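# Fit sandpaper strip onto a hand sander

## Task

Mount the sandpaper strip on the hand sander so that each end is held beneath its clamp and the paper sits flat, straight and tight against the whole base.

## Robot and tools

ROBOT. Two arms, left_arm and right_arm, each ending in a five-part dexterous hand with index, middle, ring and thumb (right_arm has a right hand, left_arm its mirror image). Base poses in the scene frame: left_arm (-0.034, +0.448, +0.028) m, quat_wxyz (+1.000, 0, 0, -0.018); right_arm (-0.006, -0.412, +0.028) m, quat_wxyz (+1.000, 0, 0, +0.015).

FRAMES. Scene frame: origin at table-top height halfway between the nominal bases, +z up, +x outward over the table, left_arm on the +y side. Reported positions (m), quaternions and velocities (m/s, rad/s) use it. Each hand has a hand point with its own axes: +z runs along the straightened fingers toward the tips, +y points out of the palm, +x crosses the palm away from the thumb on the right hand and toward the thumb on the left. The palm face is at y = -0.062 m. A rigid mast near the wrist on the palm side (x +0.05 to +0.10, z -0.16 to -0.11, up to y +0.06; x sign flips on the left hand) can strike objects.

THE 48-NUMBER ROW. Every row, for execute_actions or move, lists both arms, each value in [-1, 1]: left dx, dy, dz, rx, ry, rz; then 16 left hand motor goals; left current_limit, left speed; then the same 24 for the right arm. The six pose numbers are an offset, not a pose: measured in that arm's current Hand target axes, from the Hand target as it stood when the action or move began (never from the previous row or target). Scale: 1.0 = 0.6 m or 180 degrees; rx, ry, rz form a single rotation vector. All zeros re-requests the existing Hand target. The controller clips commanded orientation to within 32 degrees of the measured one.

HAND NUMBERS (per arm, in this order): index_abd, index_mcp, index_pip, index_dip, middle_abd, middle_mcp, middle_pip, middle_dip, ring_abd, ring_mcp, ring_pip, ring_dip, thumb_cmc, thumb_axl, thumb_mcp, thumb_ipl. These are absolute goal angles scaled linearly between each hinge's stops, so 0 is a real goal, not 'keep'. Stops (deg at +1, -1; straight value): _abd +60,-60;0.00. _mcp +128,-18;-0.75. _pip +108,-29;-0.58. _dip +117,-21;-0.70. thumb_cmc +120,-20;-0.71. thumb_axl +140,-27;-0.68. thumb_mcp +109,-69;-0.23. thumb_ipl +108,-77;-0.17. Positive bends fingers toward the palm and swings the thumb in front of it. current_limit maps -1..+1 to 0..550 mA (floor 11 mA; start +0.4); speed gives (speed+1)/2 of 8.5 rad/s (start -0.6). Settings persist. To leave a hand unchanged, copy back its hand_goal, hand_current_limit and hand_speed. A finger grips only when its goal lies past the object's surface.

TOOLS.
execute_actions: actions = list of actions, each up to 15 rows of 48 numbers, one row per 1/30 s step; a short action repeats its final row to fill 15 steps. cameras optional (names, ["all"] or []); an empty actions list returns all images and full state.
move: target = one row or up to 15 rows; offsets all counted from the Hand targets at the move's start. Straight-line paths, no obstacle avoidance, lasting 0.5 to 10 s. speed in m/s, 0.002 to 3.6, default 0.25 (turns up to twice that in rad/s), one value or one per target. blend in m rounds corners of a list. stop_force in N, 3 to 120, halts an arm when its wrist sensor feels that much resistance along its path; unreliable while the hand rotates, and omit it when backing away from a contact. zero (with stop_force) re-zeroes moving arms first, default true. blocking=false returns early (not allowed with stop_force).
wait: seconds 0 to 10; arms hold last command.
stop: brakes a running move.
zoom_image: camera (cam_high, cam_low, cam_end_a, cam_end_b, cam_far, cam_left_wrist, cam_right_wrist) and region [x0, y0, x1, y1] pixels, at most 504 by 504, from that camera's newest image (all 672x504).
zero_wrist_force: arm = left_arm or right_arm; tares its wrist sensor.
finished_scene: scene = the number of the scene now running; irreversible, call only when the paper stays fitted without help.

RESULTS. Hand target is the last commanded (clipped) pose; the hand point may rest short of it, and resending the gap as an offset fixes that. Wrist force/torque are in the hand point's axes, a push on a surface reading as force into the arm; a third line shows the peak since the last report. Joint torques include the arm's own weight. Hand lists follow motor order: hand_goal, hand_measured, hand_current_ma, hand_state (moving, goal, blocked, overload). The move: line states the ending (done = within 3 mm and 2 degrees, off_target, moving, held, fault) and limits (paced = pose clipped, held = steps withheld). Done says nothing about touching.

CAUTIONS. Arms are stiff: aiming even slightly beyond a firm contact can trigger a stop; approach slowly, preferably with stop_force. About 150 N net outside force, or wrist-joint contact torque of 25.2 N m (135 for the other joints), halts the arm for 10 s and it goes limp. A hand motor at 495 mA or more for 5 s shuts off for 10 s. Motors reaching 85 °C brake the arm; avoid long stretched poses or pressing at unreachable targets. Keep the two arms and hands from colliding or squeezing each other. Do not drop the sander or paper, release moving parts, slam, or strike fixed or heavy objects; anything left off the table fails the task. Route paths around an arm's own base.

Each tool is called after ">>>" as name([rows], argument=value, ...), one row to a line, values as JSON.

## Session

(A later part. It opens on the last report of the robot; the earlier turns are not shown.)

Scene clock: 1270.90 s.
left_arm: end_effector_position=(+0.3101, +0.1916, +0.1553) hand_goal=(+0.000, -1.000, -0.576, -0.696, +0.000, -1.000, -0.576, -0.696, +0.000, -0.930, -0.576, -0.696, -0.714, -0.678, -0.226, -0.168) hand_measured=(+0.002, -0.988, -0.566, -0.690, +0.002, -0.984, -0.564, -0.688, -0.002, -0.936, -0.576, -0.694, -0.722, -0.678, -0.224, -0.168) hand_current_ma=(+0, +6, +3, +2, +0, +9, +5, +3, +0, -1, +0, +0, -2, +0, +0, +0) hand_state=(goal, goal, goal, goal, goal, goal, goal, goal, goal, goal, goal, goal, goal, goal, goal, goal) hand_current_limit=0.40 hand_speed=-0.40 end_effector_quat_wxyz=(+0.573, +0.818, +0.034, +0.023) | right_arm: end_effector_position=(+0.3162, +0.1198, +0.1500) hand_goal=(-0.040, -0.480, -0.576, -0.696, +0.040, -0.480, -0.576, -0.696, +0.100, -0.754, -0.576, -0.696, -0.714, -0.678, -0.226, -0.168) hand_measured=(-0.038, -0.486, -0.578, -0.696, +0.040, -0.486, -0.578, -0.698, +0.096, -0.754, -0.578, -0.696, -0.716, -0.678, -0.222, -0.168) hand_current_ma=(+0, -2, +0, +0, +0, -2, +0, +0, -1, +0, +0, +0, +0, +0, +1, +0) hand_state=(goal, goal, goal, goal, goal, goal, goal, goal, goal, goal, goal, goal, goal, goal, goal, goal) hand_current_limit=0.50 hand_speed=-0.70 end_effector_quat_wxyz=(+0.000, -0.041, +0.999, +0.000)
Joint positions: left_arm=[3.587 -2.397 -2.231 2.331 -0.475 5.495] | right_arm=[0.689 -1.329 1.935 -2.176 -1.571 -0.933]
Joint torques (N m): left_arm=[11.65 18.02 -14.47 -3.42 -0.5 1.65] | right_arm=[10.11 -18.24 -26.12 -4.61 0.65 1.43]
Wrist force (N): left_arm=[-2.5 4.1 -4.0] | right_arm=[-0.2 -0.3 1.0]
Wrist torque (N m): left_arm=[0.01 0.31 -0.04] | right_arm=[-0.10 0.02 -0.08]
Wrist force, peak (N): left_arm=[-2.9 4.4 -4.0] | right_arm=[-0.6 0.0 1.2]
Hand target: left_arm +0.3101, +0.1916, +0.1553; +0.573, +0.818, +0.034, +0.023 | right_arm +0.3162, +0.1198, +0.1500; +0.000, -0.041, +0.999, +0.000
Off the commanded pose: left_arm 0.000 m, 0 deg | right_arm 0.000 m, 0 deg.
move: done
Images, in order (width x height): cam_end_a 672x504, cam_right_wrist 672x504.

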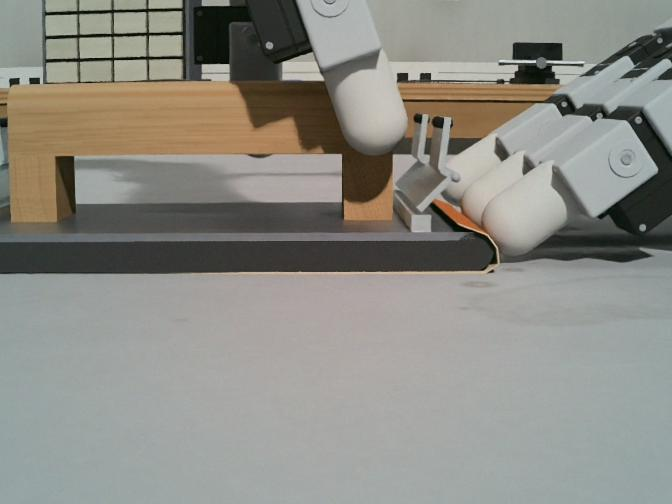

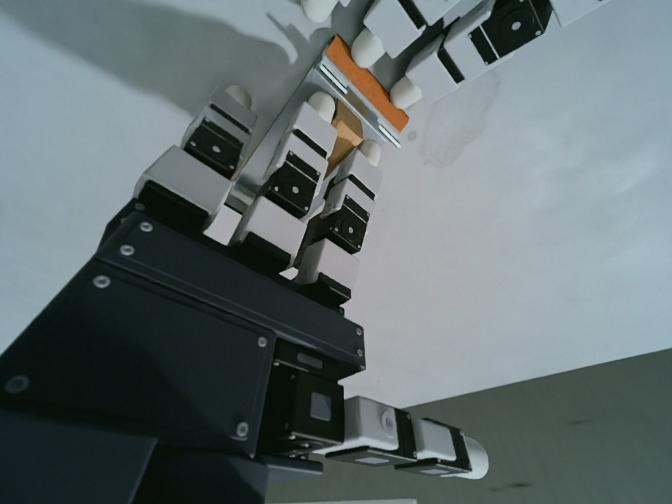

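>>> move(target=[0,0,0,0,0,0,0,-1,-0.576,-0.696,0,-1,-0.576,-0.696,0,-0.93,-0.576,-0.696,-0.714,-0.678,-0.226,-0.168,0.4,-0.4,0,0.0167,0,0,0,0,-0.04,-0.479,-0.576,-0.696,0.04,-0.479,-0.576,-0.696,0.1,-0.754,-0.576,-0.696,-0.714,-0.678,-0.226,-0.168,0.75,-0.5], speed=0.03, stop_force=20, cameras=["cam_end_a","cam_far"])

>>> zoom_image(camera="cam_end_a", region=[340, 60, 600, 290])

Scene clock: 1277.73 s.
left_arm: end_effector_position=(+0.3101, +0.1916, +0.1553) hand_goal=(+0.000, -1.000, -0.576, -0.696, +0.000, -1.000, -0.576, -0.696, +0.000, -0.930, -0.576, -0.696, -0.714, -0.678, -0.226, -0.168) hand_measured=(+0.002, -0.988, -0.566, -0.690, +0.002, -0.984, -0.564, -0.688, -0.002, -0.936, -0.576, -0.694, -0.722, -0.678, -0.224, -0.168) hand_current_ma=(+0, +6, +3, +2, +0, +9, +5, +3, +0, -1, +0, +0, -2, +0, +0, +0) hand_state=(goal, goal, goal, goal, goal, goal, goal, goal, goal, goal, goal, goal, goal, goal, goal, goal) hand_current_limit=0.40 hand_speed=-0.40 end_effector_quat_wxyz=(+0.573, +0.818, +0.034, +0.023) | right_arm: end_effector_position=(+0.3154, +0.1298, +0.1500) hand_goal=(-0.040, -0.480, -0.576, -0.696, +0.040, -0.480, -0.576, -0.696, +0.100, -0.754, -0.576, -0.696, -0.714, -0.678, -0.226, -0.168) hand_measured=(-0.038, -0.492, -0.580, -0.696, +0.040, -0.496, -0.582, -0.698, +0.096, -0.754, -0.578, -0.696, -0.716, -0.678, -0.222, -0.168) hand_current_ma=(+0, -5, -1, +0, +0, -7, -1, +0, -1, +0, +0, +0, +0, +0, +1, +0) hand_state=(goal, goal, goal, goal, goal, goal, goal, goal, goal, goal, goal, goal, goal, goal, goal, goal) hand_current_limit=0.75 hand_speed=-0.50 end_effector_quat_wxyz=(+0.000, -0.041, +0.999, +0.000)
Joint positions: left_arm=[3.587 -2.397 -2.231 2.331 -0.475 5.495] | right_arm=[0.704 -1.312 1.913 -2.17 -1.571 -0.917]
Joint torques (N m): left_arm=[11.82 19.44 -13.01 -3.49 -0.16 1.87] | right_arm=[10.15 -18.68 -25.59 -1.78 1.39 1.52]
Wrist force (N): left_arm=[-2.5 3.6 -4.0] | right_arm=[-0.2 -1.8 0.2]
Wrist torque (N m): left_arm=[-0.01 0.30 -0.04] | right_arm=[0.09 0.03 -0.08]
Wrist force, peak (N): left_arm=[-2.5 4.3 -4.5] | right_arm=[-0.4 -2.3 -0.5]
Hand target: left_arm +0.3101, +0.1916, +0.1553; +0.573, +0.818, +0.034, +0.023 | right_arm +0.3154, +0.1298, +0.1500; +0.000, -0.041, +0.999, +0.000
Off the commanded pose: left_arm 0.000 m, 0 deg | right_arm 0.000 m, 0 deg.
move: done
Images, in order (width x height): cam_end_a 672x504, cam_far 672x504.

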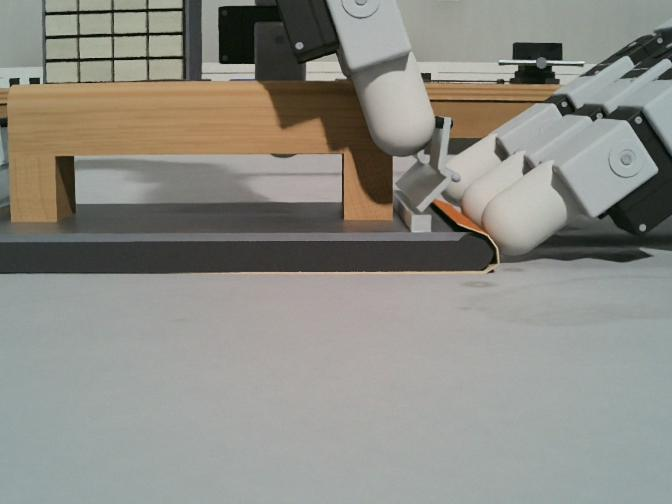

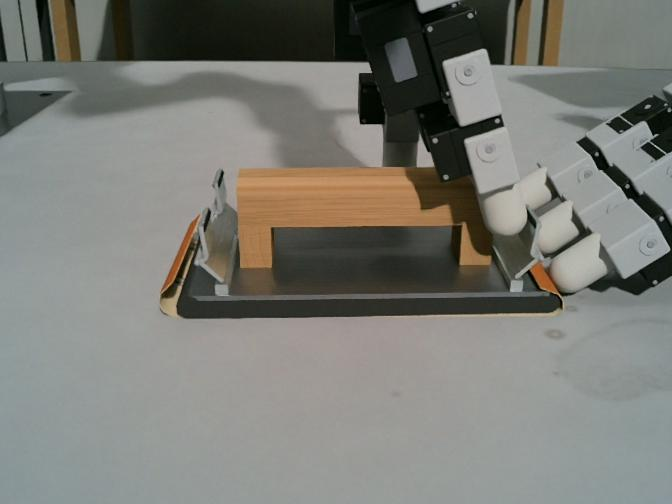

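Scaled by 1.938 from the camera's 672x504 image, which has a finer 960x720 frame.

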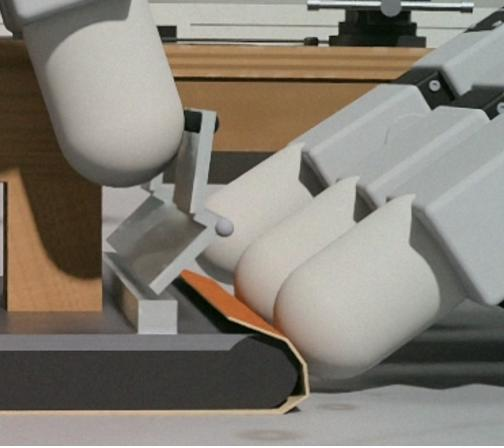

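>>> move(target=[0,0,0,0,0,0,0,-1,-0.576,-0.696,0,-1,-0.576,-0.696,0,-0.93,-0.576,-0.696,-0.714,-0.678,-0.226,-0.168,0.4,-0.4,0,0.0067,0,0,0,0,-0.04,-0.4,-0.576,-0.696,0.04,-0.4,-0.576,-0.696,0.1,-0.754,-0.576,-0.696,-0.714,-0.678,-0.226,-0.168,0.75,-0.5], speed=0.02, cameras=["cam_end_a"])

>>> zoom_image(camera="cam_end_a", region=[340, 60, 600, 290])

Scene clock: 1283.23 s.
left_arm: end_effector_position=(+0.3101, +0.1916, +0.1553) hand_goal=(+0.000, -1.000, -0.576, -0.696, +0.000, -1.000, -0.576, -0.696, +0.000, -0.930, -0.576, -0.696, -0.714, -0.678, -0.226, -0.168) hand_measured=(+0.002, -0.988, -0.566, -0.690, +0.002, -0.984, -0.564, -0.688, -0.002, -0.936, -0.576, -0.694, -0.722, -0.678, -0.224, -0.168) hand_current_ma=(+0, +6, +3, +2, +0, +9, +5, +3, +0, -1, +0, +0, -2, +0, +0, +0) hand_state=(goal, goal, goal, goal, goal, goal, goal, goal, goal, goal, goal, goal, goal, goal, goal, goal) hand_current_limit=0.40 hand_speed=-0.40 end_effector_quat_wxyz=(+0.573, +0.818, +0.034, +0.023) | right_arm: end_effector_position=(+0.3151, +0.1336, +0.1500) hand_goal=(-0.040, -0.400, -0.576, -0.696, +0.040, -0.400, -0.576, -0.696, +0.100, -0.754, -0.576, -0.696, -0.714, -0.678, -0.226, -0.168) hand_measured=(-0.038, -0.478, -0.604, -0.710, +0.040, -0.482, -0.602, -0.708, +0.096, -0.754, -0.578, -0.696, -0.716, -0.678, -0.222, -0.168) hand_current_ma=(+0, -133, -18, -5, +0, -144, -18, -5, -1, +0, +0, +0, +0, +0, +1, +0) hand_state=(goal, blocked, blocked, goal, goal, blocked, blocked, goal, goal, goal, goal, goal, goal, goal, goal, goal) hand_current_limit=0.75 hand_speed=-0.50 end_effector_quat_wxyz=(+0.000, -0.041, +0.999, +0.000)
Joint positions: left_arm=[3.587 -2.397 -2.231 2.331 -0.475 5.495] | right_arm=[0.71 -1.306 1.904 -2.168 -1.571 -0.912]
Joint torques (N m): left_arm=[11.76 19.32 -12.43 -3.16 -0.27 1.8] | right_arm=[10.32 -20.37 -28.31 -2.56 2.06 1.74]
Wrist force (N): left_arm=[-2.4 3.4 -6.2] | right_arm=[-0.2 -4.8 2.2]
Wrist torque (N m): left_arm=[0.26 0.30 -0.02] | right_arm=[0.23 0.01 -0.10]
Wrist force, peak (N): left_arm=[-2.5 4.2 -6.4] | right_arm=[-0.4 -5.8 -1.7]
Hand target: left_arm +0.3101, +0.1916, +0.1553; +0.573, +0.818, +0.034, +0.023 | right_arm +0.3151, +0.1338, +0.1500; +0.000, -0.041, +0.999, +0.000
Off the commanded pose: left_arm 0.000 m, 0 deg | right_arm 0.000 m, 0 deg.
move: done
Images, in order (width x height): cam_end_a 672x504.

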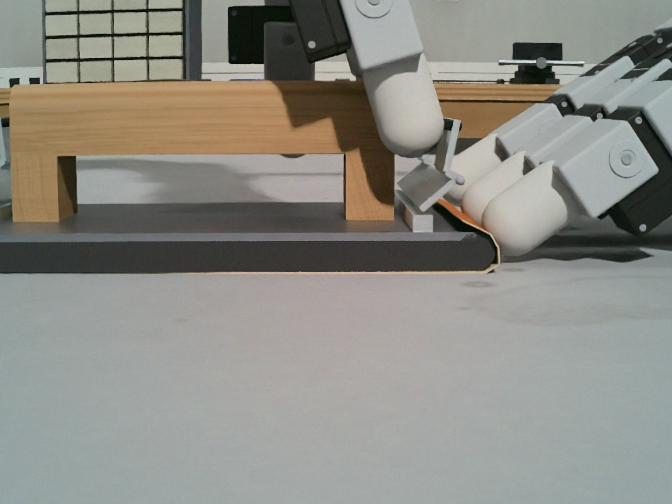

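Scaled by 1.938 from the camera's 672x504 image, which has a finer 960x720 frame.

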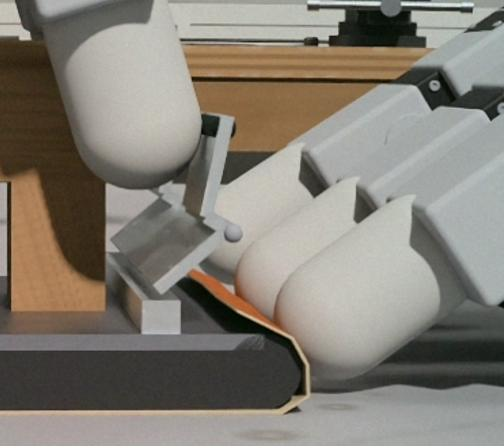

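>>> move(target=[0,0,0,0,0,0,0,-1,-0.576,-0.696,0,-1,-0.576,-0.696,0,-0.93,-0.576,-0.696,-0.714,-0.678,-0.226,-0.168,0.4,-0.4,0,0.0067,0.0017,0,0,0,-0.04,-0.36,-0.5,-0.696,0.04,-0.36,-0.5,-0.696,0.1,-0.754,-0.576,-0.696,-0.714,-0.678,-0.226,-0.168,0.75,-0.5], speed=0.02, cameras=["cam_end_a"])

>>> zoom_image(camera="cam_end_a", region=[340, 60, 600, 290])

Scene clock: 1286.97 s.
left_arm: end_effector_position=(+0.3101, +0.1916, +0.1553) hand_goal=(+0.000, -1.000, -0.576, -0.696, +0.000, -1.000, -0.576, -0.696, +0.000, -0.930, -0.576, -0.696, -0.714, -0.678, -0.226, -0.168) hand_measured=(+0.002, -0.988, -0.568, -0.690, +0.002, -0.988, -0.566, -0.688, -0.002, -0.936, -0.576, -0.694, -0.722, -0.678, -0.224, -0.168) hand_current_ma=(+0, +5, +3, +2, +0, +6, +4, +2, +0, -2, +0, +0, -2, +0, +0, +0) hand_state=(goal, goal, goal, goal, goal, goal, goal, goal, goal, goal, goal, goal, goal, goal, goal, goal) hand_current_limit=0.40 hand_speed=-0.40 end_effector_quat_wxyz=(+0.573, +0.818, +0.034, +0.023) | right_arm: end_effector_position=(+0.3148, +0.1377, +0.1490) hand_goal=(-0.040, -0.360, -0.500, -0.696, +0.040, -0.360, -0.500, -0.696, +0.100, -0.754, -0.576, -0.696, -0.714, -0.678, -0.226, -0.168) hand_measured=(-0.038, -0.372, -0.506, -0.700, +0.040, -0.370, -0.504, -0.700, +0.096, -0.754, -0.578, -0.696, -0.716, -0.678, -0.222, -0.168) hand_current_ma=(+0, -4, -1, +0, +0, -4, -1, +0, -1, +0, +0, +0, +0, +0, +1, +0) hand_state=(goal, goal, goal, goal, goal, goal, goal, goal, goal, goal, goal, goal, goal, goal, goal, goal) hand_current_limit=0.75 hand_speed=-0.50 end_effector_quat_wxyz=(+0.000, -0.041, +0.999, +0.000)
Joint positions: left_arm=[3.587 -2.397 -2.231 2.331 -0.475 5.495] | right_arm=[0.716 -1.298 1.896 -2.168 -1.571 -0.906]
Joint torques (N m): left_arm=[7.5 23.42 -12.68 -2.64 1.15 1.84] | right_arm=[10.67 -18.59 -24.71 -4.49 -1.06 1.77]
Wrist force (N): left_arm=[-2.5 3.2 -4.6] | right_arm=[-0.4 -0.1 1.2]
Wrist torque (N m): left_arm=[0.10 0.32 -0.03] | right_arm=[-0.08 0.04 -0.09]
Wrist force, peak (N): left_arm=[-2.9 4.3 -7.4] | right_arm=[-0.3 -4.7 2.7]
Hand target: left_arm +0.3101, +0.1916, +0.1553; +0.573, +0.818, +0.034, +0.023 | right_arm +0.3148, +0.1378, +0.1490; +0.000, -0.041, +0.999, +0.000
Off the commanded pose: left_arm 0.000 m, 0 deg | right_arm 0.000 m, 0 deg.
move: done
Images, in order (width x height): cam_end_a 672x504.

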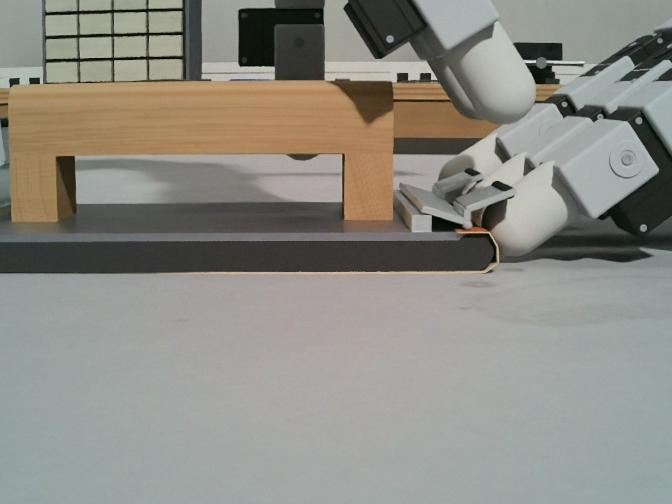

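Scaled by 1.938 from the camera's 672x504 image, which has a finer 960x720 frame.

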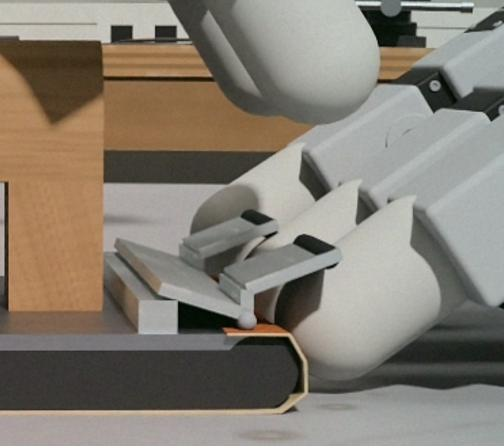

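>>> move([
  [0,-0.0086,-0.0235,0,0,0,0,-1,-0.576,-0.696,0,-1,-0.576,-0.696,0,-0.93,-0.576,-0.696,-0.714,-0.678,-0.226,-0.168,0.4,-0.4,0,-0.03,-0.05,0,0,0,-0.04,-0.754,-0.576,-0.696,0.04,-0.754,-0.576,-0.696,0.1,-0.754,-0.576,-0.696,-0.714,-0.678,-0.226,-0.168,0.4,-0.5],
  [0,-0.0086,-0.15,0,0,0,0,-1,-0.576,-0.696,0,-1,-0.576,-0.696,0,-0.93,-0.576,-0.696,-0.714,-0.678,-0.226,-0.168,0.4,-0.4,0,-0.1,-0.12,0,0,0,-0.04,-0.754,-0.576,-0.696,0.04,-0.754,-0.576,-0.696,0.1,-0.754,-0.576,-0.696,-0.714,-0.678,-0.226,-0.168,0.4,-0.5],
], speed=[0.05,0.15], blend=[0.005,0], cameras=["cam_end_a","cam_far","cam_end_b","cam_high"])

>>> zoom_image(camera="cam_end_a", region=[370, 160, 530, 290])

>>> zoom_image(camera="cam_far", region=[460, 180, 600, 330])

>>> zoom_image(camera="cam_far", region=[140, 180, 280, 330])

>>> zoom_image(camera="cam_end_b", region=[290, 90, 530, 340])

Scene clock: 1299.83 s.
left_arm: end_effector_position=(+0.3031, +0.2776, +0.1812) hand_goal=(+0.000, -1.000, -0.576, -0.696, +0.000, -1.000, -0.576, -0.696, +0.000, -0.930, -0.576, -0.696, -0.714, -0.678, -0.226, -0.168) hand_measured=(+0.002, -1.000, -0.576, -0.694, +0.002, -1.000, -0.576, -0.694, -0.002, -0.936, -0.576, -0.694, -0.722, -0.678, -0.224, -0.168) hand_current_ma=(+0, +0, +0, +0, +0, +0, +0, +0, +0, -2, +0, +0, -2, +0, +0, +0) hand_state=(goal, goal, goal, goal, goal, goal, goal, goal, goal, goal, goal, goal, goal, goal, goal, goal) hand_current_limit=0.40 hand_speed=-0.40 end_effector_quat_wxyz=(+0.573, +0.818, +0.034, +0.023) | right_arm: end_effector_position=(+0.3197, +0.0781, +0.2210) hand_goal=(-0.040, -0.754, -0.576, -0.696, +0.040, -0.754, -0.576, -0.696, +0.100, -0.754, -0.576, -0.696, -0.714, -0.678, -0.226, -0.168) hand_measured=(-0.038, -0.750, -0.574, -0.698, +0.040, -0.750, -0.574, -0.698, +0.096, -0.754, -0.578, -0.696, -0.716, -0.678, -0.222, -0.168) hand_current_ma=(+0, +1, +0, +0, +0, +1, +0, +0, -1, +0, +0, +0, +0, +0, +1, +0) hand_state=(goal, goal, goal, goal, goal, goal, goal, goal, goal, goal, goal, goal, goal, goal, goal, goal) hand_current_limit=0.40 hand_speed=-0.50 end_effector_quat_wxyz=(+0.000, -0.041, +0.999, +0.000)
Joint positions: left_arm=[3.871 -2.369 -2.288 2.08 -0.694 5.829] | right_arm=[0.621 -1.489 1.918 -1.999 -1.571 -1]
Joint torques (N m): left_arm=[14.21 45.91 -13.95 -3.85 -0.45 1.94] | right_arm=[-9.34 -34.92 -13.81 -1.83 1.31 -1.33]
Wrist force (N): left_arm=[-2.6 0.2 -1.5] | right_arm=[0.1 0.3 0.7]
Wrist torque (N m): left_arm=[-0.07 0.39 -0.02] | right_arm=[-0.05 0.00 0.10]
Wrist force, peak (N): left_arm=[-2.6 3.7 -4.7] | right_arm=[0.0 -0.1 1.4]
Hand target: left_arm +0.3031, +0.2776, +0.1813; +0.573, +0.818, +0.034, +0.023 | right_arm +0.3197, +0.0781, +0.2210; +0.000, -0.041, +0.999, +0.000
Off the commanded pose: left_arm 0.000 m, 0 deg | right_arm 0.000 m, 0 deg.
move: done
Images, in order (width x height): cam_high 672x504, cam_end_a 672x504, cam_end_b 672x504, cam_far 672x504.

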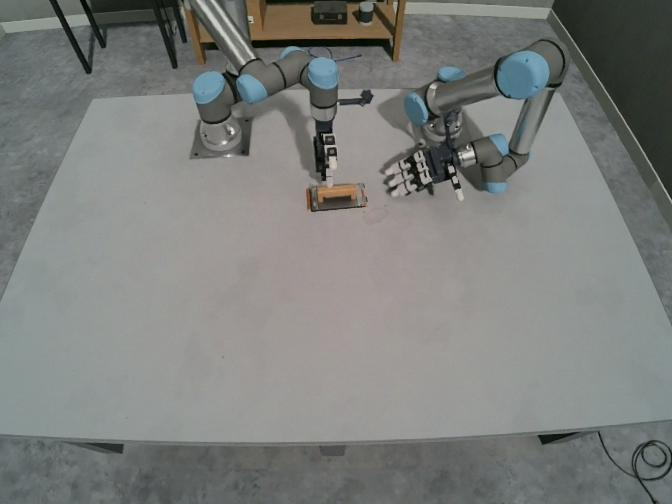

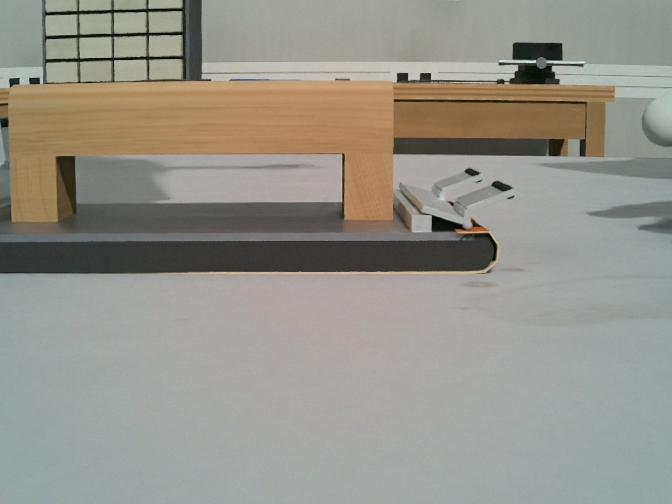

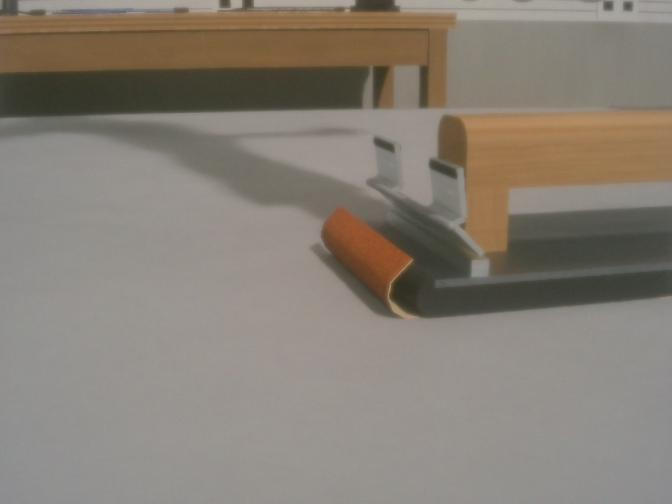

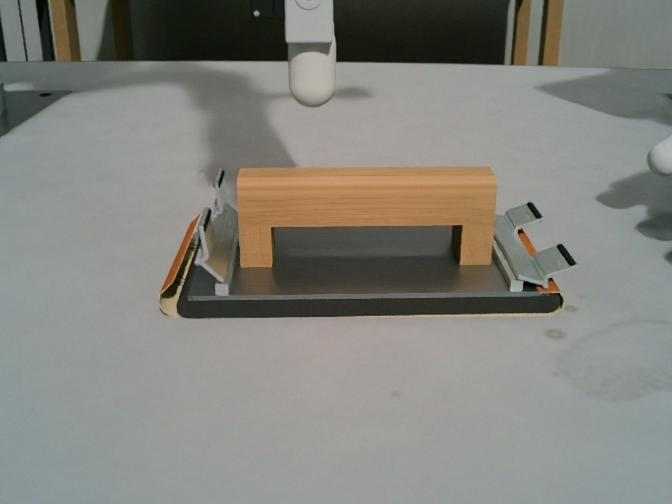

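Scaled by 3.150 from the camera's 672x504 image, which has a finer 960x720 frame.

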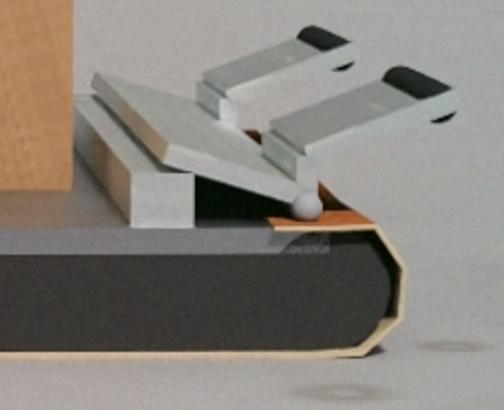

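Scaled by 3.360 from the camera's 672x504 image, which has a finer 960x720 frame.

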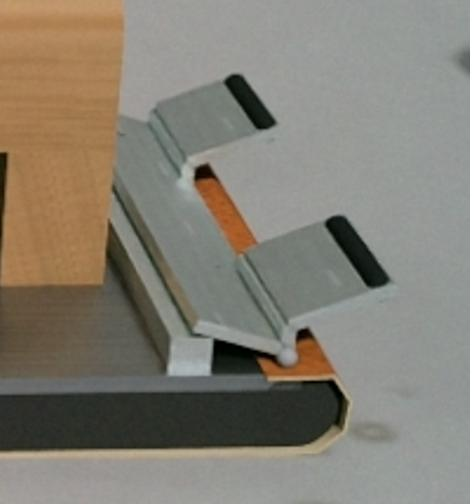

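Scaled by 3.360 from the camera's 672x504 image, which has a finer 960x720 frame.

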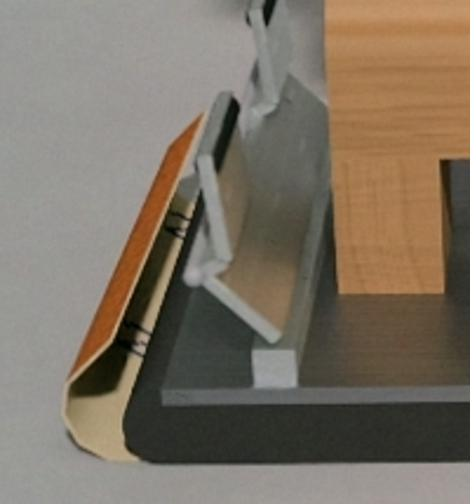

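Scaled by 2.016 from the camera's 672x504 image, which has a finer 960x720 frame.

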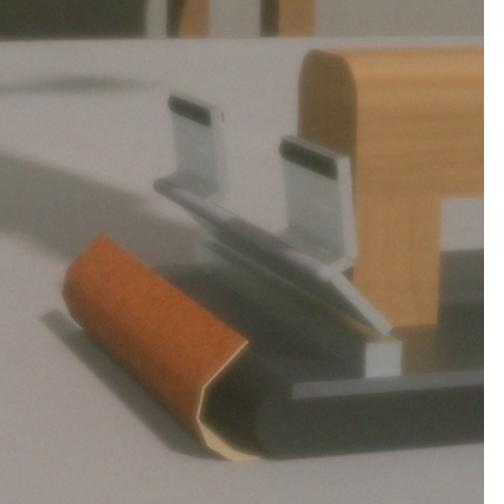

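>>> move([
  [0,0,0,0,0,0,0,-1,-0.576,-0.696,0,-1,-0.576,-0.696,0,-0.93,-0.576,-0.696,-0.714,-0.678,-0.226,-0.168,0.4,-0.4,0,-0.05,-0.08,0,0,0,0,-1,-0.576,-0.696,0,-1,-0.576,-0.696,0,-0.93,-0.576,-0.696,-0.714,-0.678,-0.226,-0.168,0.4,-0.5],
  [0,0,0,0,0,0,0,-1,-0.576,-0.696,0,-1,-0.576,-0.696,0,-0.93,-0.576,-0.696,-0.714,-0.678,-0.226,-0.168,0.4,-0.4,0.0062,-0.4478,-0.0583,-0.3889,0,0,0,-1,-0.576,-0.696,0,-1,-0.576,-0.696,0,-0.93,-0.576,-0.696,-0.714,-0.678,-0.226,-0.168,0.4,-0.5],
], speed=0.25, blend=[0.02,0], cameras=["cam_high","cam_end_b"])

Scene clock: 1351.67 s.
left_arm: end_effector_position=(+0.3031, +0.2776, +0.1813) hand_goal=(+0.000, -1.000, -0.576, -0.696, +0.000, -1.000, -0.576, -0.696, +0.000, -0.930, -0.576, -0.696, -0.714, -0.678, -0.226, -0.168) hand_measured=(+0.002, -1.000, -0.576, -0.694, +0.002, -1.000, -0.576, -0.694, -0.002, -0.936, -0.576, -0.694, -0.722, -0.678, -0.224, -0.168) hand_current_ma=(+0, +0, +0, +0, +0, +0, +0, +0, +0, -2, +0, +0, -2, +0, +0, +0) hand_state=(goal, goal, goal, goal, goal, goal, goal, goal, goal, goal, goal, goal, goal, goal, goal, goal) hand_current_limit=0.40 hand_speed=-0.40 end_effector_quat_wxyz=(+0.573, +0.818, +0.034, +0.023) | right_arm: end_effector_position=(+0.3378, -0.1900, +0.2563) hand_goal=(+0.000, -1.000, -0.576, -0.696, +0.000, -1.000, -0.576, -0.696, +0.000, -0.930, -0.576, -0.696, -0.714, -0.678, -0.226, -0.168) hand_measured=(-0.004, -1.000, -0.576, -0.698, +0.002, -1.000, -0.576, -0.698, +0.004, -0.936, -0.578, -0.696, -0.720, -0.678, -0.222, -0.168) hand_current_ma=(+0, +0, +0, +0, +0, +0, +0, +0, +0, -1, +0, +0, -1, +0, +1, +0) hand_state=(goal, goal, goal, goal, goal, goal, goal, goal, goal, goal, goal, goal, goal, goal, goal, goal) hand_current_limit=0.40 hand_speed=-0.50 end_effector_quat_wxyz=(-0.024, -0.033, +0.819, +0.573)
Joint positions: left_arm=[3.871 -2.369 -2.289 2.08 -0.694 5.829] | right_arm=[-0.502 -1.616 2.404 -1.396 -0.644 -2.633]
Joint torques (N m): left_arm=[12.56 46.57 -15.12 -4.03 -0.4 2.08] | right_arm=[-11.03 -2.07 -20.84 0.81 -0.67 -1.48]
Wrist force (N): left_arm=[-2.6 0.3 -1.4] | right_arm=[0.2 -0.2 -0.8]
Wrist torque (N m): left_arm=[-0.05 0.40 -0.03] | right_arm=[0.03 -0.02 0.22]
Wrist force, peak (N): left_arm=[-3.0 0.3 -1.7] | right_arm=[-0.2 0.7 2.2]
Hand target: left_arm +0.3031, +0.2776, +0.1813; +0.573, +0.818, +0.034, +0.023 | right_arm +0.3378, -0.1900, +0.2563; -0.024, -0.033, +0.819, +0.573
Off the commanded pose: left_arm 0.000 m, 0 deg | right_arm 0.000 m, 0 deg.
move: done
Images, in order (width x height): cam_high 672x504, cam_end_b 672x504.

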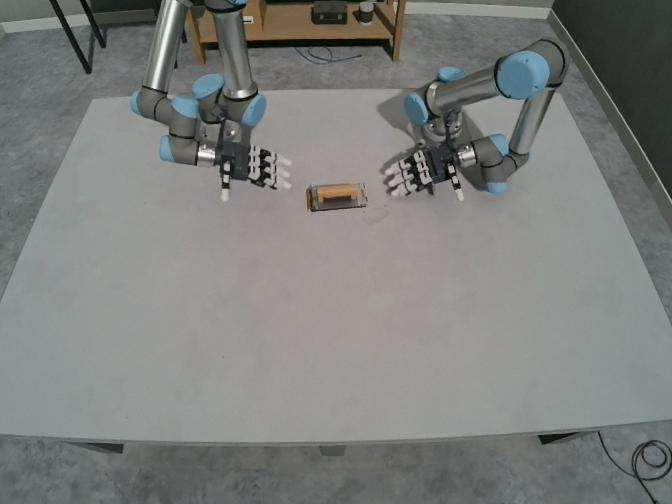

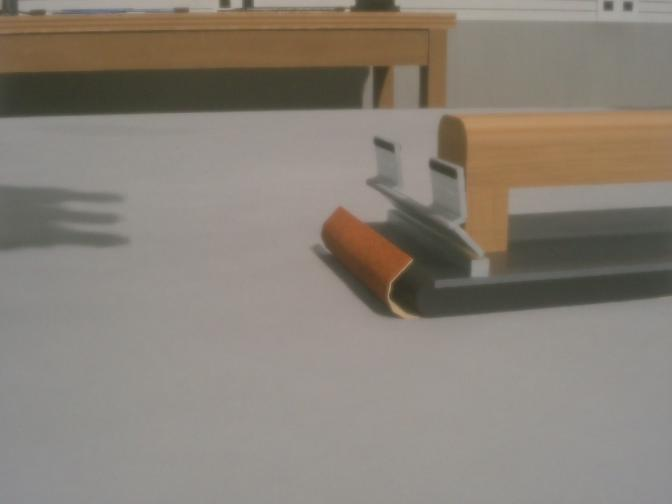

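>>> move([
  [0,0.1253,-0.0456,0,0,0,0,-0.754,-0.576,-0.696,0,-0.754,-0.576,-0.696,0.1,-0.754,-0.576,-0.696,-0.714,-0.678,-0.226,-0.168,0.4,-0.4,0,0,0,0,0,0,0,-1,-0.576,-0.696,0,-1,-0.576,-0.696,0,-0.93,-0.576,-0.696,-0.714,-0.678,-0.226,-0.168,0.4,-0.5],
  [0,0.2778,0.4771,0.3889,0,0,-0.06,-0.754,-0.576,-0.696,0.06,-0.754,-0.576,-0.696,0.1,-0.754,-0.576,-0.696,-0.714,-0.678,-0.226,-0.168,0.4,-0.4,0,0,0,0,0,0,0,-1,-0.576,-0.696,0,-1,-0.576,-0.696,0,-0.93,-0.576,-0.696,-0.714,-0.678,-0.226,-0.168,0.4,-0.5],
  [0,0.1994,0.5056,0.3889,0,0,-0.06,-0.754,-0.576,-0.696,0.06,-0.754,-0.576,-0.696,0.1,-0.754,-0.576,-0.696,-0.714,-0.678,-0.226,-0.168,0.4,-0.4,0,0,0,0,0,0,0,-1,-0.576,-0.696,0,-1,-0.576,-0.696,0,-0.93,-0.576,-0.696,-0.714,-0.678,-0.226,-0.168,0.4,-0.5],
], speed=[0.2,0.25,0.15], blend=[0.03,0,0], cameras=["cam_high","cam_left_wrist","cam_far"])

>>> zoom_image(camera="cam_left_wrist", region=[200, 0, 460, 240])

Scene clock: 1368.50 s.
left_arm: end_effector_position=(+0.3295, -0.0473, +0.1901) hand_goal=(-0.060, -0.754, -0.576, -0.696, +0.060, -0.754, -0.576, -0.696, +0.100, -0.754, -0.576, -0.696, -0.714, -0.678, -0.226, -0.168) hand_measured=(-0.056, -0.756, -0.576, -0.694, +0.056, -0.756, -0.576, -0.694, +0.096, -0.756, -0.576, -0.694, -0.716, -0.678, -0.224, -0.168) hand_current_ma=(+0, +0, +0, +0, +0, +0, +0, +0, -1, +0, +0, +0, +0, +0, +1, +0) hand_state=(goal, goal, goal, goal, goal, goal, goal, goal, goal, goal, goal, goal, goal, goal, goal, goal) hand_current_limit=0.40 hand_speed=-0.40 end_effector_quat_wxyz=(+0.000, +0.999, +0.041, -0.001) | right_arm: end_effector_position=(+0.3378, -0.1900, +0.2563) hand_goal=(+0.000, -1.000, -0.576, -0.696, +0.000, -1.000, -0.576, -0.696, +0.000, -0.930, -0.576, -0.696, -0.714, -0.678, -0.226, -0.168) hand_measured=(-0.004, -1.000, -0.576, -0.698, +0.002, -1.000, -0.576, -0.698, +0.004, -0.936, -0.578, -0.696, -0.720, -0.678, -0.222, -0.168) hand_current_ma=(+0, +0, +0, +0, +0, +0, +0, +0, +0, -1, +0, +0, -1, +0, +1, +0) hand_state=(goal, goal, goal, goal, goal, goal, goal, goal, goal, goal, goal, goal, goal, goal, goal, goal) hand_current_limit=0.40 hand_speed=-0.50 end_effector_quat_wxyz=(-0.024, -0.033, +0.819, +0.573)
Joint positions: left_arm=[2.542 -2.173 -1.283 1.884 -1.57 3.996] | right_arm=[-0.502 -1.616 2.404 -1.396 -0.644 -2.633]
Joint torques (N m): left_arm=[-10.32 31.07 4.89 -0.48 2.33 -1.46] | right_arm=[-9.84 -1.81 -21.1 0.46 -0.92 -1.66]
Wrist force (N): left_arm=[-1.7 -1.0 -4.1] | right_arm=[-0.3 -0.6 -0.7]
Wrist torque (N m): left_arm=[0.01 0.36 -0.02] | right_arm=[-0.03 0.05 0.17]
Wrist force, peak (N): left_arm=[-1.5 -0.9 -5.1] | right_arm=[0.2 -0.5 -1.1]
Hand target: left_arm +0.3295, -0.0473, +0.1900; +0.000, +0.999, +0.041, -0.001 | right_arm +0.3378, -0.1900, +0.2563; -0.024, -0.033, +0.819, +0.573
Off the commanded pose: left_arm 0.000 m, 0 deg | right_arm 0.000 m, 0 deg.
move: done
Images, in order (width x height): cam_high 672x504, cam_far 672x504, cam_left_wrist 672x504.

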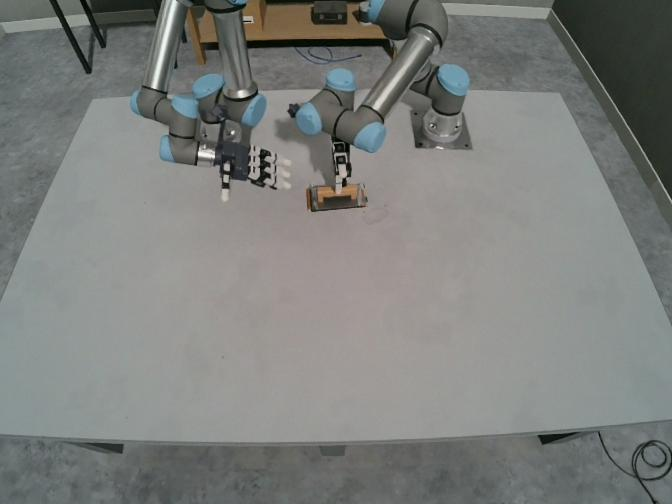

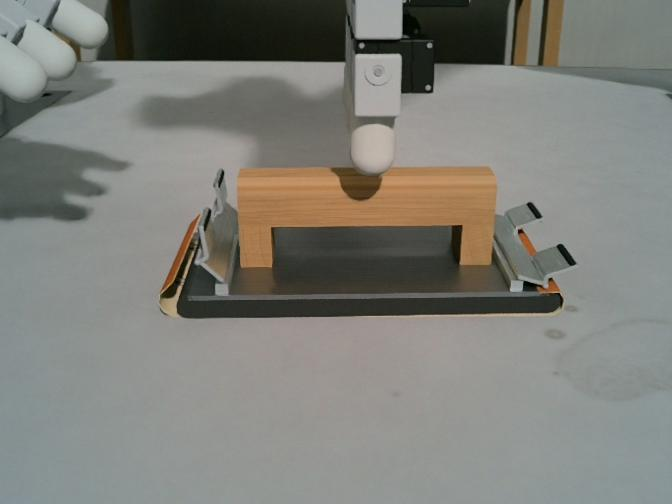

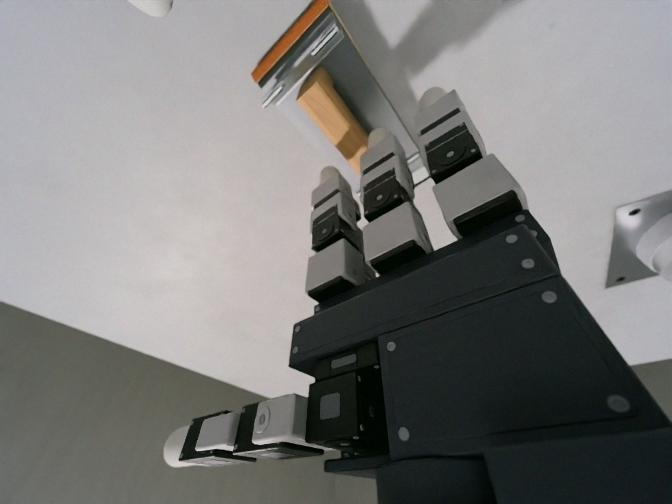

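Scaled by 1.938 from the camera's 672x504 image, which has a finer 960x720 frame.

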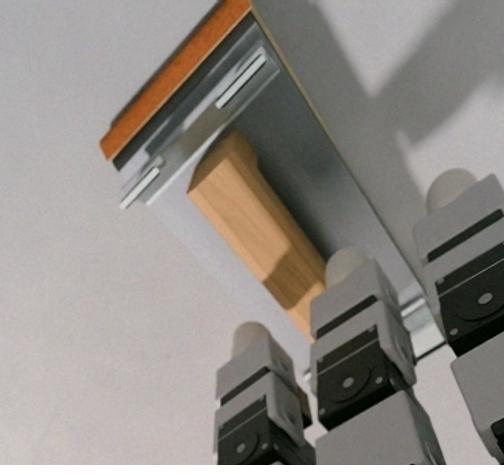

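>>> move(target=[0,0,0.0533,0,0,0,-0.06,-0.754,-0.576,-0.696,0.06,-0.754,-0.576,-0.696,0.1,-0.754,-0.576,-0.696,-0.714,-0.678,-0.226,-0.168,0.4,-0.4,0,0,0,0,0,0,0,-1,-0.576,-0.696,0,-1,-0.576,-0.696,0,-0.93,-0.576,-0.696,-0.714,-0.678,-0.226,-0.168,0.4,-0.5], speed=0.05, stop_force=5)

>>> move(target=[0,0,0,0,0,0,0.3,-0.754,-0.576,-0.696,-0.3,-0.754,-0.576,-0.696,0.1,-0.754,-0.576,-0.696,-0.714,-0.678,-0.226,-0.168,0.6,-0.7,0,0,0,0,0,0,0,-1,-0.576,-0.696,0,-1,-0.576,-0.696,0,-0.93,-0.576,-0.696,-0.714,-0.678,-0.226,-0.168,0.4,-0.5], speed=0.05, cameras=["cam_end_a","cam_left_wrist","cam_far"])

>>> zoom_image(camera="cam_left_wrist", region=[200, 0, 460, 240])

Scene clock: 1376.43 s.
left_arm: end_effector_position=(+0.3295, -0.0473, +0.1580) hand_goal=(-0.060, -0.754, -0.576, -0.696, +0.060, -0.754, -0.576, -0.696, +0.100, -0.754, -0.576, -0.696, -0.714, -0.678, -0.226, -0.168) hand_measured=(-0.056, -0.756, -0.576, -0.694, +0.056, -0.756, -0.576, -0.694, +0.096, -0.756, -0.576, -0.694, -0.716, -0.678, -0.224, -0.168) hand_current_ma=(+0, +0, +0, +0, +0, +0, +0, +0, -1, +0, +0, +0, +0, +0, +1, +0) hand_state=(goal, goal, goal, goal, goal, goal, goal, goal, goal, goal, goal, goal, goal, goal, goal, goal) hand_current_limit=0.40 hand_speed=-0.40 end_effector_quat_wxyz=(+0.000, +0.999, +0.041, -0.001) | right_arm: end_effector_position=(+0.3378, -0.1900, +0.2563) hand_goal=(+0.000, -1.000, -0.576, -0.696, +0.000, -1.000, -0.576, -0.696, +0.000, -0.930, -0.576, -0.696, -0.714, -0.678, -0.226, -0.168) hand_measured=(-0.004, -1.000, -0.576, -0.698, +0.002, -1.000, -0.576, -0.698, +0.004, -0.936, -0.578, -0.696, -0.720, -0.678, -0.222, -0.168) hand_current_ma=(+0, +0, +0, +0, +0, +0, +0, +0, +0, -1, +0, +0, -1, +0, +1, +0) hand_state=(goal, goal, goal, goal, goal, goal, goal, goal, goal, goal, goal, goal, goal, goal, goal, goal) hand_current_limit=0.40 hand_speed=-0.50 end_effector_quat_wxyz=(-0.024, -0.033, +0.819, +0.573)
Joint positions: left_arm=[2.542 -2.2 -1.325 1.953 -1.57 3.996] | right_arm=[-0.502 -1.616 2.404 -1.396 -0.644 -2.633]
Joint torques (N m): left_arm=[-10.35 31.64 4.51 -0.5 0.03 -1.31] | right_arm=[-9.88 -1.47 -21.45 0.5 -0.6 -1.82]
Wrist force (N): left_arm=[-1.6 -0.6 -4.4] | right_arm=[0.0 -0.4 -0.7]
Wrist torque (N m): left_arm=[0.08 0.35 -0.02] | right_arm=[-0.02 0.00 0.20]
Wrist force, peak (N): left_arm=[-1.6 -1.0 -4.8] | right_arm=[0.1 -0.7 -1.0]
Hand target: left_arm +0.3295, -0.0473, +0.1580; +0.000, +0.999, +0.041, -0.001 | right_arm +0.3378, -0.1900, +0.2563; -0.024, -0.033, +0.819, +0.573
Off the commanded pose: left_arm 0.000 m, 0 deg | right_arm 0.000 m, 0 deg.
move: done

Scene clock: 1376.93 s.
left_arm: end_effector_position=(+0.3295, -0.0473, +0.1580) hand_goal=(+0.300, -0.754, -0.576, -0.696, -0.300, -0.754, -0.576, -0.696, +0.100, -0.754, -0.576, -0.696, -0.714, -0.678, -0.226, -0.168) hand_measured=(+0.004, -0.756, -0.576, -0.694, +0.014, -0.756, -0.576, -0.694, +0.096, -0.756, -0.576, -0.694, -0.716, -0.678, -0.224, -0.168) hand_current_ma=(-440, +0, +0, +0, +440, +0, +0, +0, -1, +0, +0, +0, +0, +0, +1, +0) hand_state=(blocked, goal, goal, goal, blocked, goal, goal, goal, goal, goal, goal, goal, goal, goal, goal, goal) hand_current_limit=0.60 hand_speed=-0.70 end_effector_quat_wxyz=(+0.000, +0.999, +0.041, -0.001) | right_arm: end_effector_position=(+0.3378, -0.1900, +0.2563) hand_goal=(+0.000, -1.000, -0.576, -0.696, +0.000, -1.000, -0.576, -0.696, +0.000, -0.930, -0.576, -0.696, -0.714, -0.678, -0.226, -0.168) hand_measured=(-0.004, -1.000, -0.576, -0.698, +0.002, -1.000, -0.576, -0.698, +0.004, -0.936, -0.578, -0.696, -0.720, -0.678, -0.222, -0.168) hand_current_ma=(+0, +0, +0, +0, +0, +0, +0, +0, +0, -1, +0, +0, -1, +0, +1, +0) hand_state=(goal, goal, goal, goal, goal, goal, goal, goal, goal, goal, goal, goal, goal, goal, goal, goal) hand_current_limit=0.40 hand_speed=-0.50 end_effector_quat_wxyz=(-0.024, -0.033, +0.819, +0.573)
Joint positions: left_arm=[2.542 -2.2 -1.325 1.953 -1.57 3.996] | right_arm=[-0.502 -1.616 2.404 -1.396 -0.644 -2.633]
Joint torques (N m): left_arm=[-6.29 34.63 4.1 -0.93 -0.03 -1.2] | right_arm=[-9.42 -1.71 -21.67 0.63 -0.47 -1.75]
Wrist force (N): left_arm=[-1.8 -0.8 -3.2] | right_arm=[-0.1 -0.3 -0.6]
Wrist torque (N m): left_arm=[-0.05 0.37 -0.04] | right_arm=[-0.03 0.02 0.19]
Wrist force, peak (N): left_arm=[-3.1 -0.8 -3.8] | right_arm=[-0.1 -0.5 -0.9]
Hand target: left_arm +0.3295, -0.0473, +0.1580; +0.000, +0.999, +0.041, -0.001 | right_arm +0.3378, -0.1900, +0.2563; -0.024, -0.033, +0.819, +0.573
Off the commanded pose: left_arm 0.000 m, 0 deg | right_arm 0.000 m, 0 deg.
move: done
Images, in order (width x height): cam_end_a 672x504, cam_far 672x504, cam_left_wrist 672x504.

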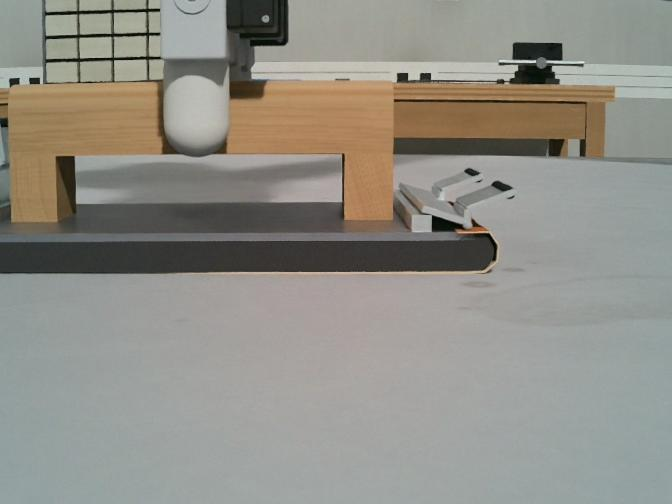

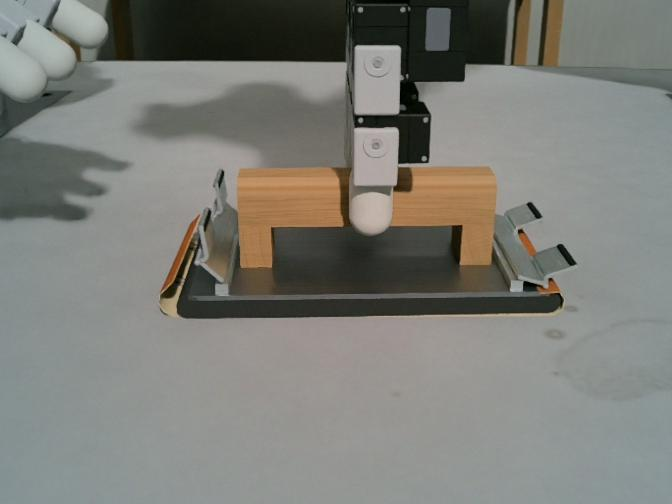

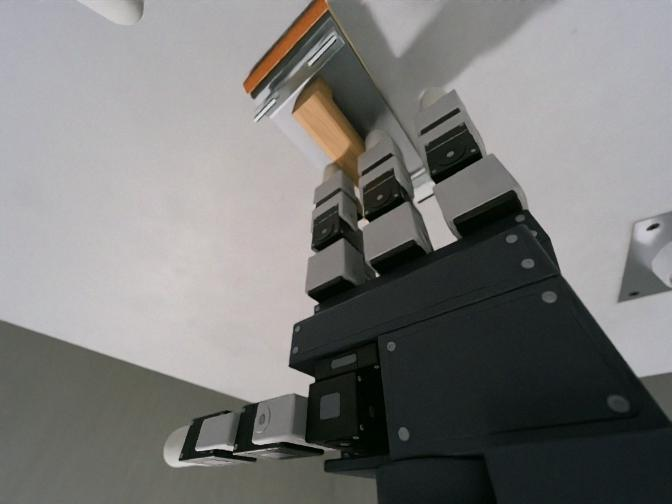

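Scaled by 1.938 from the camera's 672x504 image, which has a finer 960x720 frame.

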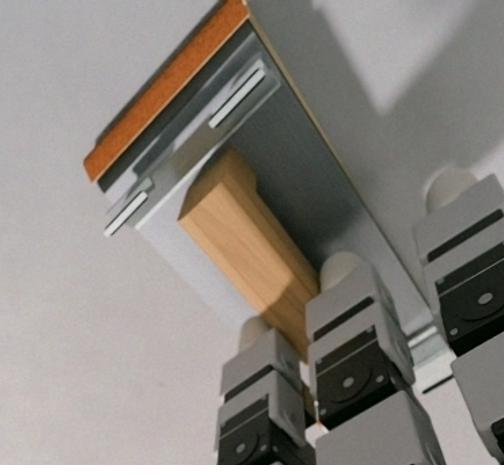

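>>> move([
  [0,0,0,0,0,0,0.3,-0.754,-0.576,-0.696,-0.3,-0.754,-0.576,-0.696,0.1,-0.754,-0.576,-0.696,-0.714,-0.678,-0.226,-0.168,0.6,-0.7,-0.006,-0.1427,0.0945,0,0,0,0,-1,-0.576,-0.696,0,-1,-0.576,-0.696,0,-0.93,-0.576,-0.696,-0.714,-0.678,-0.226,-0.168,0.4,-0.5],
  [0,0,0,0,0,0,0.3,-0.754,-0.576,-0.696,-0.3,-0.754,-0.576,-0.696,0.1,-0.754,-0.576,-0.696,-0.714,-0.678,-0.226,-0.168,0.6,-0.7,-0.006,-0.1292,0.1315,0,0,0,0,-1,-0.576,-0.696,0,-1,-0.576,-0.696,0,-0.93,-0.576,-0.696,-0.714,-0.678,-0.226,-0.168,0.4,-0.5],
], speed=[0.1,0.05], stop_force=10, cameras=["cam_end_b","cam_left_wrist","cam_far"])

>>> zoom_image(camera="cam_left_wrist", region=[160, 0, 400, 220])

>>> zoom_image(camera="cam_far", region=[100, 150, 280, 330])

Scene clock: 1391.57 s.
left_arm: end_effector_position=(+0.3295, -0.0473, +0.1580) hand_goal=(+0.300, -0.754, -0.576, -0.696, -0.300, -0.754, -0.576, -0.696, +0.100, -0.754, -0.576, -0.696, -0.714, -0.678, -0.226, -0.168) hand_measured=(+0.004, -0.756, -0.576, -0.694, +0.014, -0.756, -0.576, -0.694, +0.096, -0.756, -0.576, -0.694, -0.716, -0.678, -0.224, -0.168) hand_current_ma=(-440, +0, +0, +0, +440, +0, +0, +0, -1, +0, +0, +0, +0, +0, +1, +0) hand_state=(blocked, goal, goal, goal, blocked, goal, goal, goal, goal, goal, goal, goal, goal, goal, goal, goal) hand_current_limit=0.60 hand_speed=-0.70 end_effector_quat_wxyz=(+0.000, +0.999, +0.041, -0.001) | right_arm: end_effector_position=(+0.3375, -0.1423, +0.1564) hand_goal=(+0.000, -1.000, -0.576, -0.696, +0.000, -1.000, -0.576, -0.696, +0.000, -0.930, -0.576, -0.696, -0.714, -0.678, -0.226, -0.168) hand_measured=(-0.004, -1.000, -0.576, -0.698, +0.002, -1.000, -0.576, -0.698, +0.004, -0.936, -0.578, -0.696, -0.720, -0.678, -0.222, -0.168) hand_current_ma=(+0, +0, +0, +0, +0, +0, +0, +0, +0, -2, +0, +0, -2, +0, +1, +0) hand_state=(goal, goal, goal, goal, goal, goal, goal, goal, goal, goal, goal, goal, goal, goal, goal, goal) hand_current_limit=0.40 hand_speed=-0.50 end_effector_quat_wxyz=(-0.024, -0.033, +0.819, +0.573)
Joint positions: left_arm=[2.542 -2.2 -1.325 1.953 -1.57 3.996] | right_arm=[-0.362 -1.292 2.525 -1.971 -0.535 -2.477]
Joint torques (N m): left_arm=[9.98 48.4 24.96 -2.99 0.52 -1.14] | right_arm=[9.04 -7.46 -0.42 -2.96 2.51 1.53]
Wrist force (N): left_arm=[-1.6 -0.6 -2.4] | right_arm=[-0.1 -1.1 -1.1]
Wrist torque (N m): left_arm=[-0.04 0.35 -0.03] | right_arm=[-0.03 0.02 0.02]
Wrist force, peak (N): left_arm=[-1.6 -1.1 -3.6] | right_arm=[-0.1 -1.1 -1.1]
Hand target: left_arm +0.3295, -0.0473, +0.1580; +0.000, +0.999, +0.041, -0.001 | right_arm +0.3375, -0.1423, +0.1564; -0.024, -0.033, +0.819, +0.573
Off the commanded pose: left_arm 0.000 m, 0 deg | right_arm 0.000 m, 0 deg.
move: done
Images, in order (width x height): cam_end_b 672x504, cam_far 672x504, cam_left_wrist 672x504.

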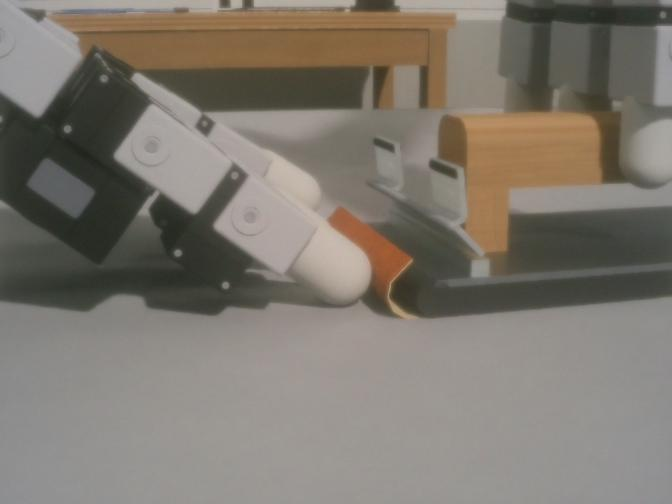

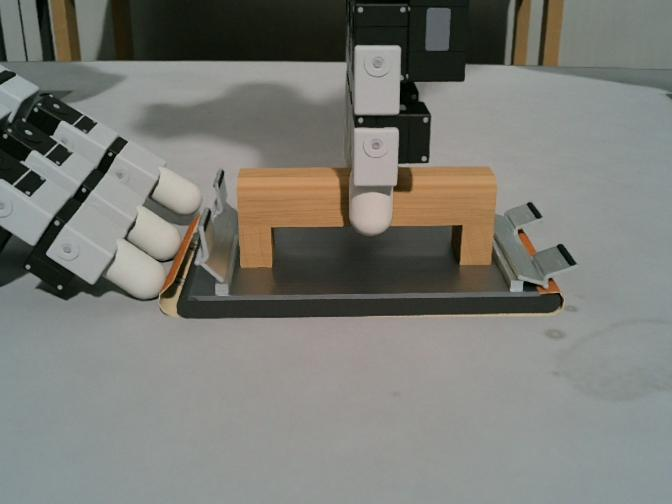

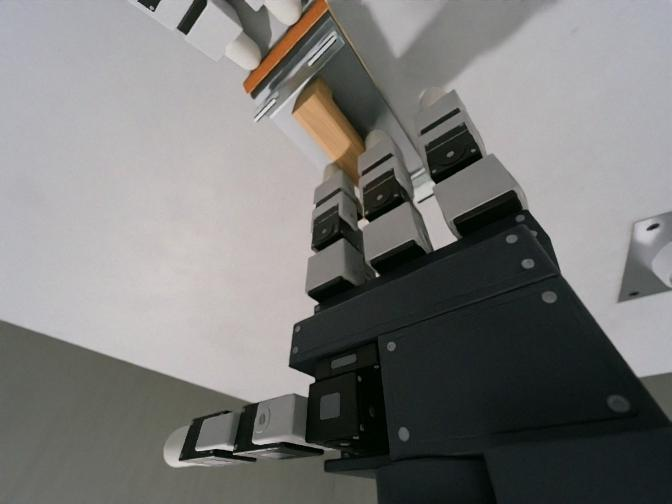

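Scaled by 2.100 from the camera's 672x504 image, which has a finer 960x720 frame.

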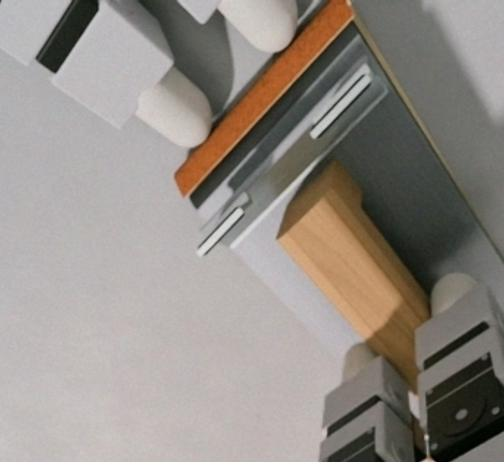

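Scaled by 2.800 from the camera's 672x504 image, which has a finer 960x720 frame.

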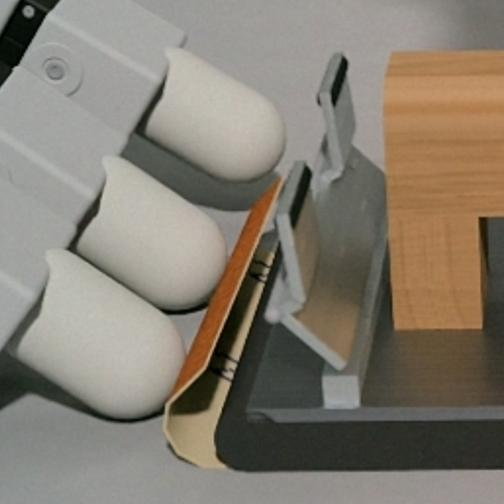

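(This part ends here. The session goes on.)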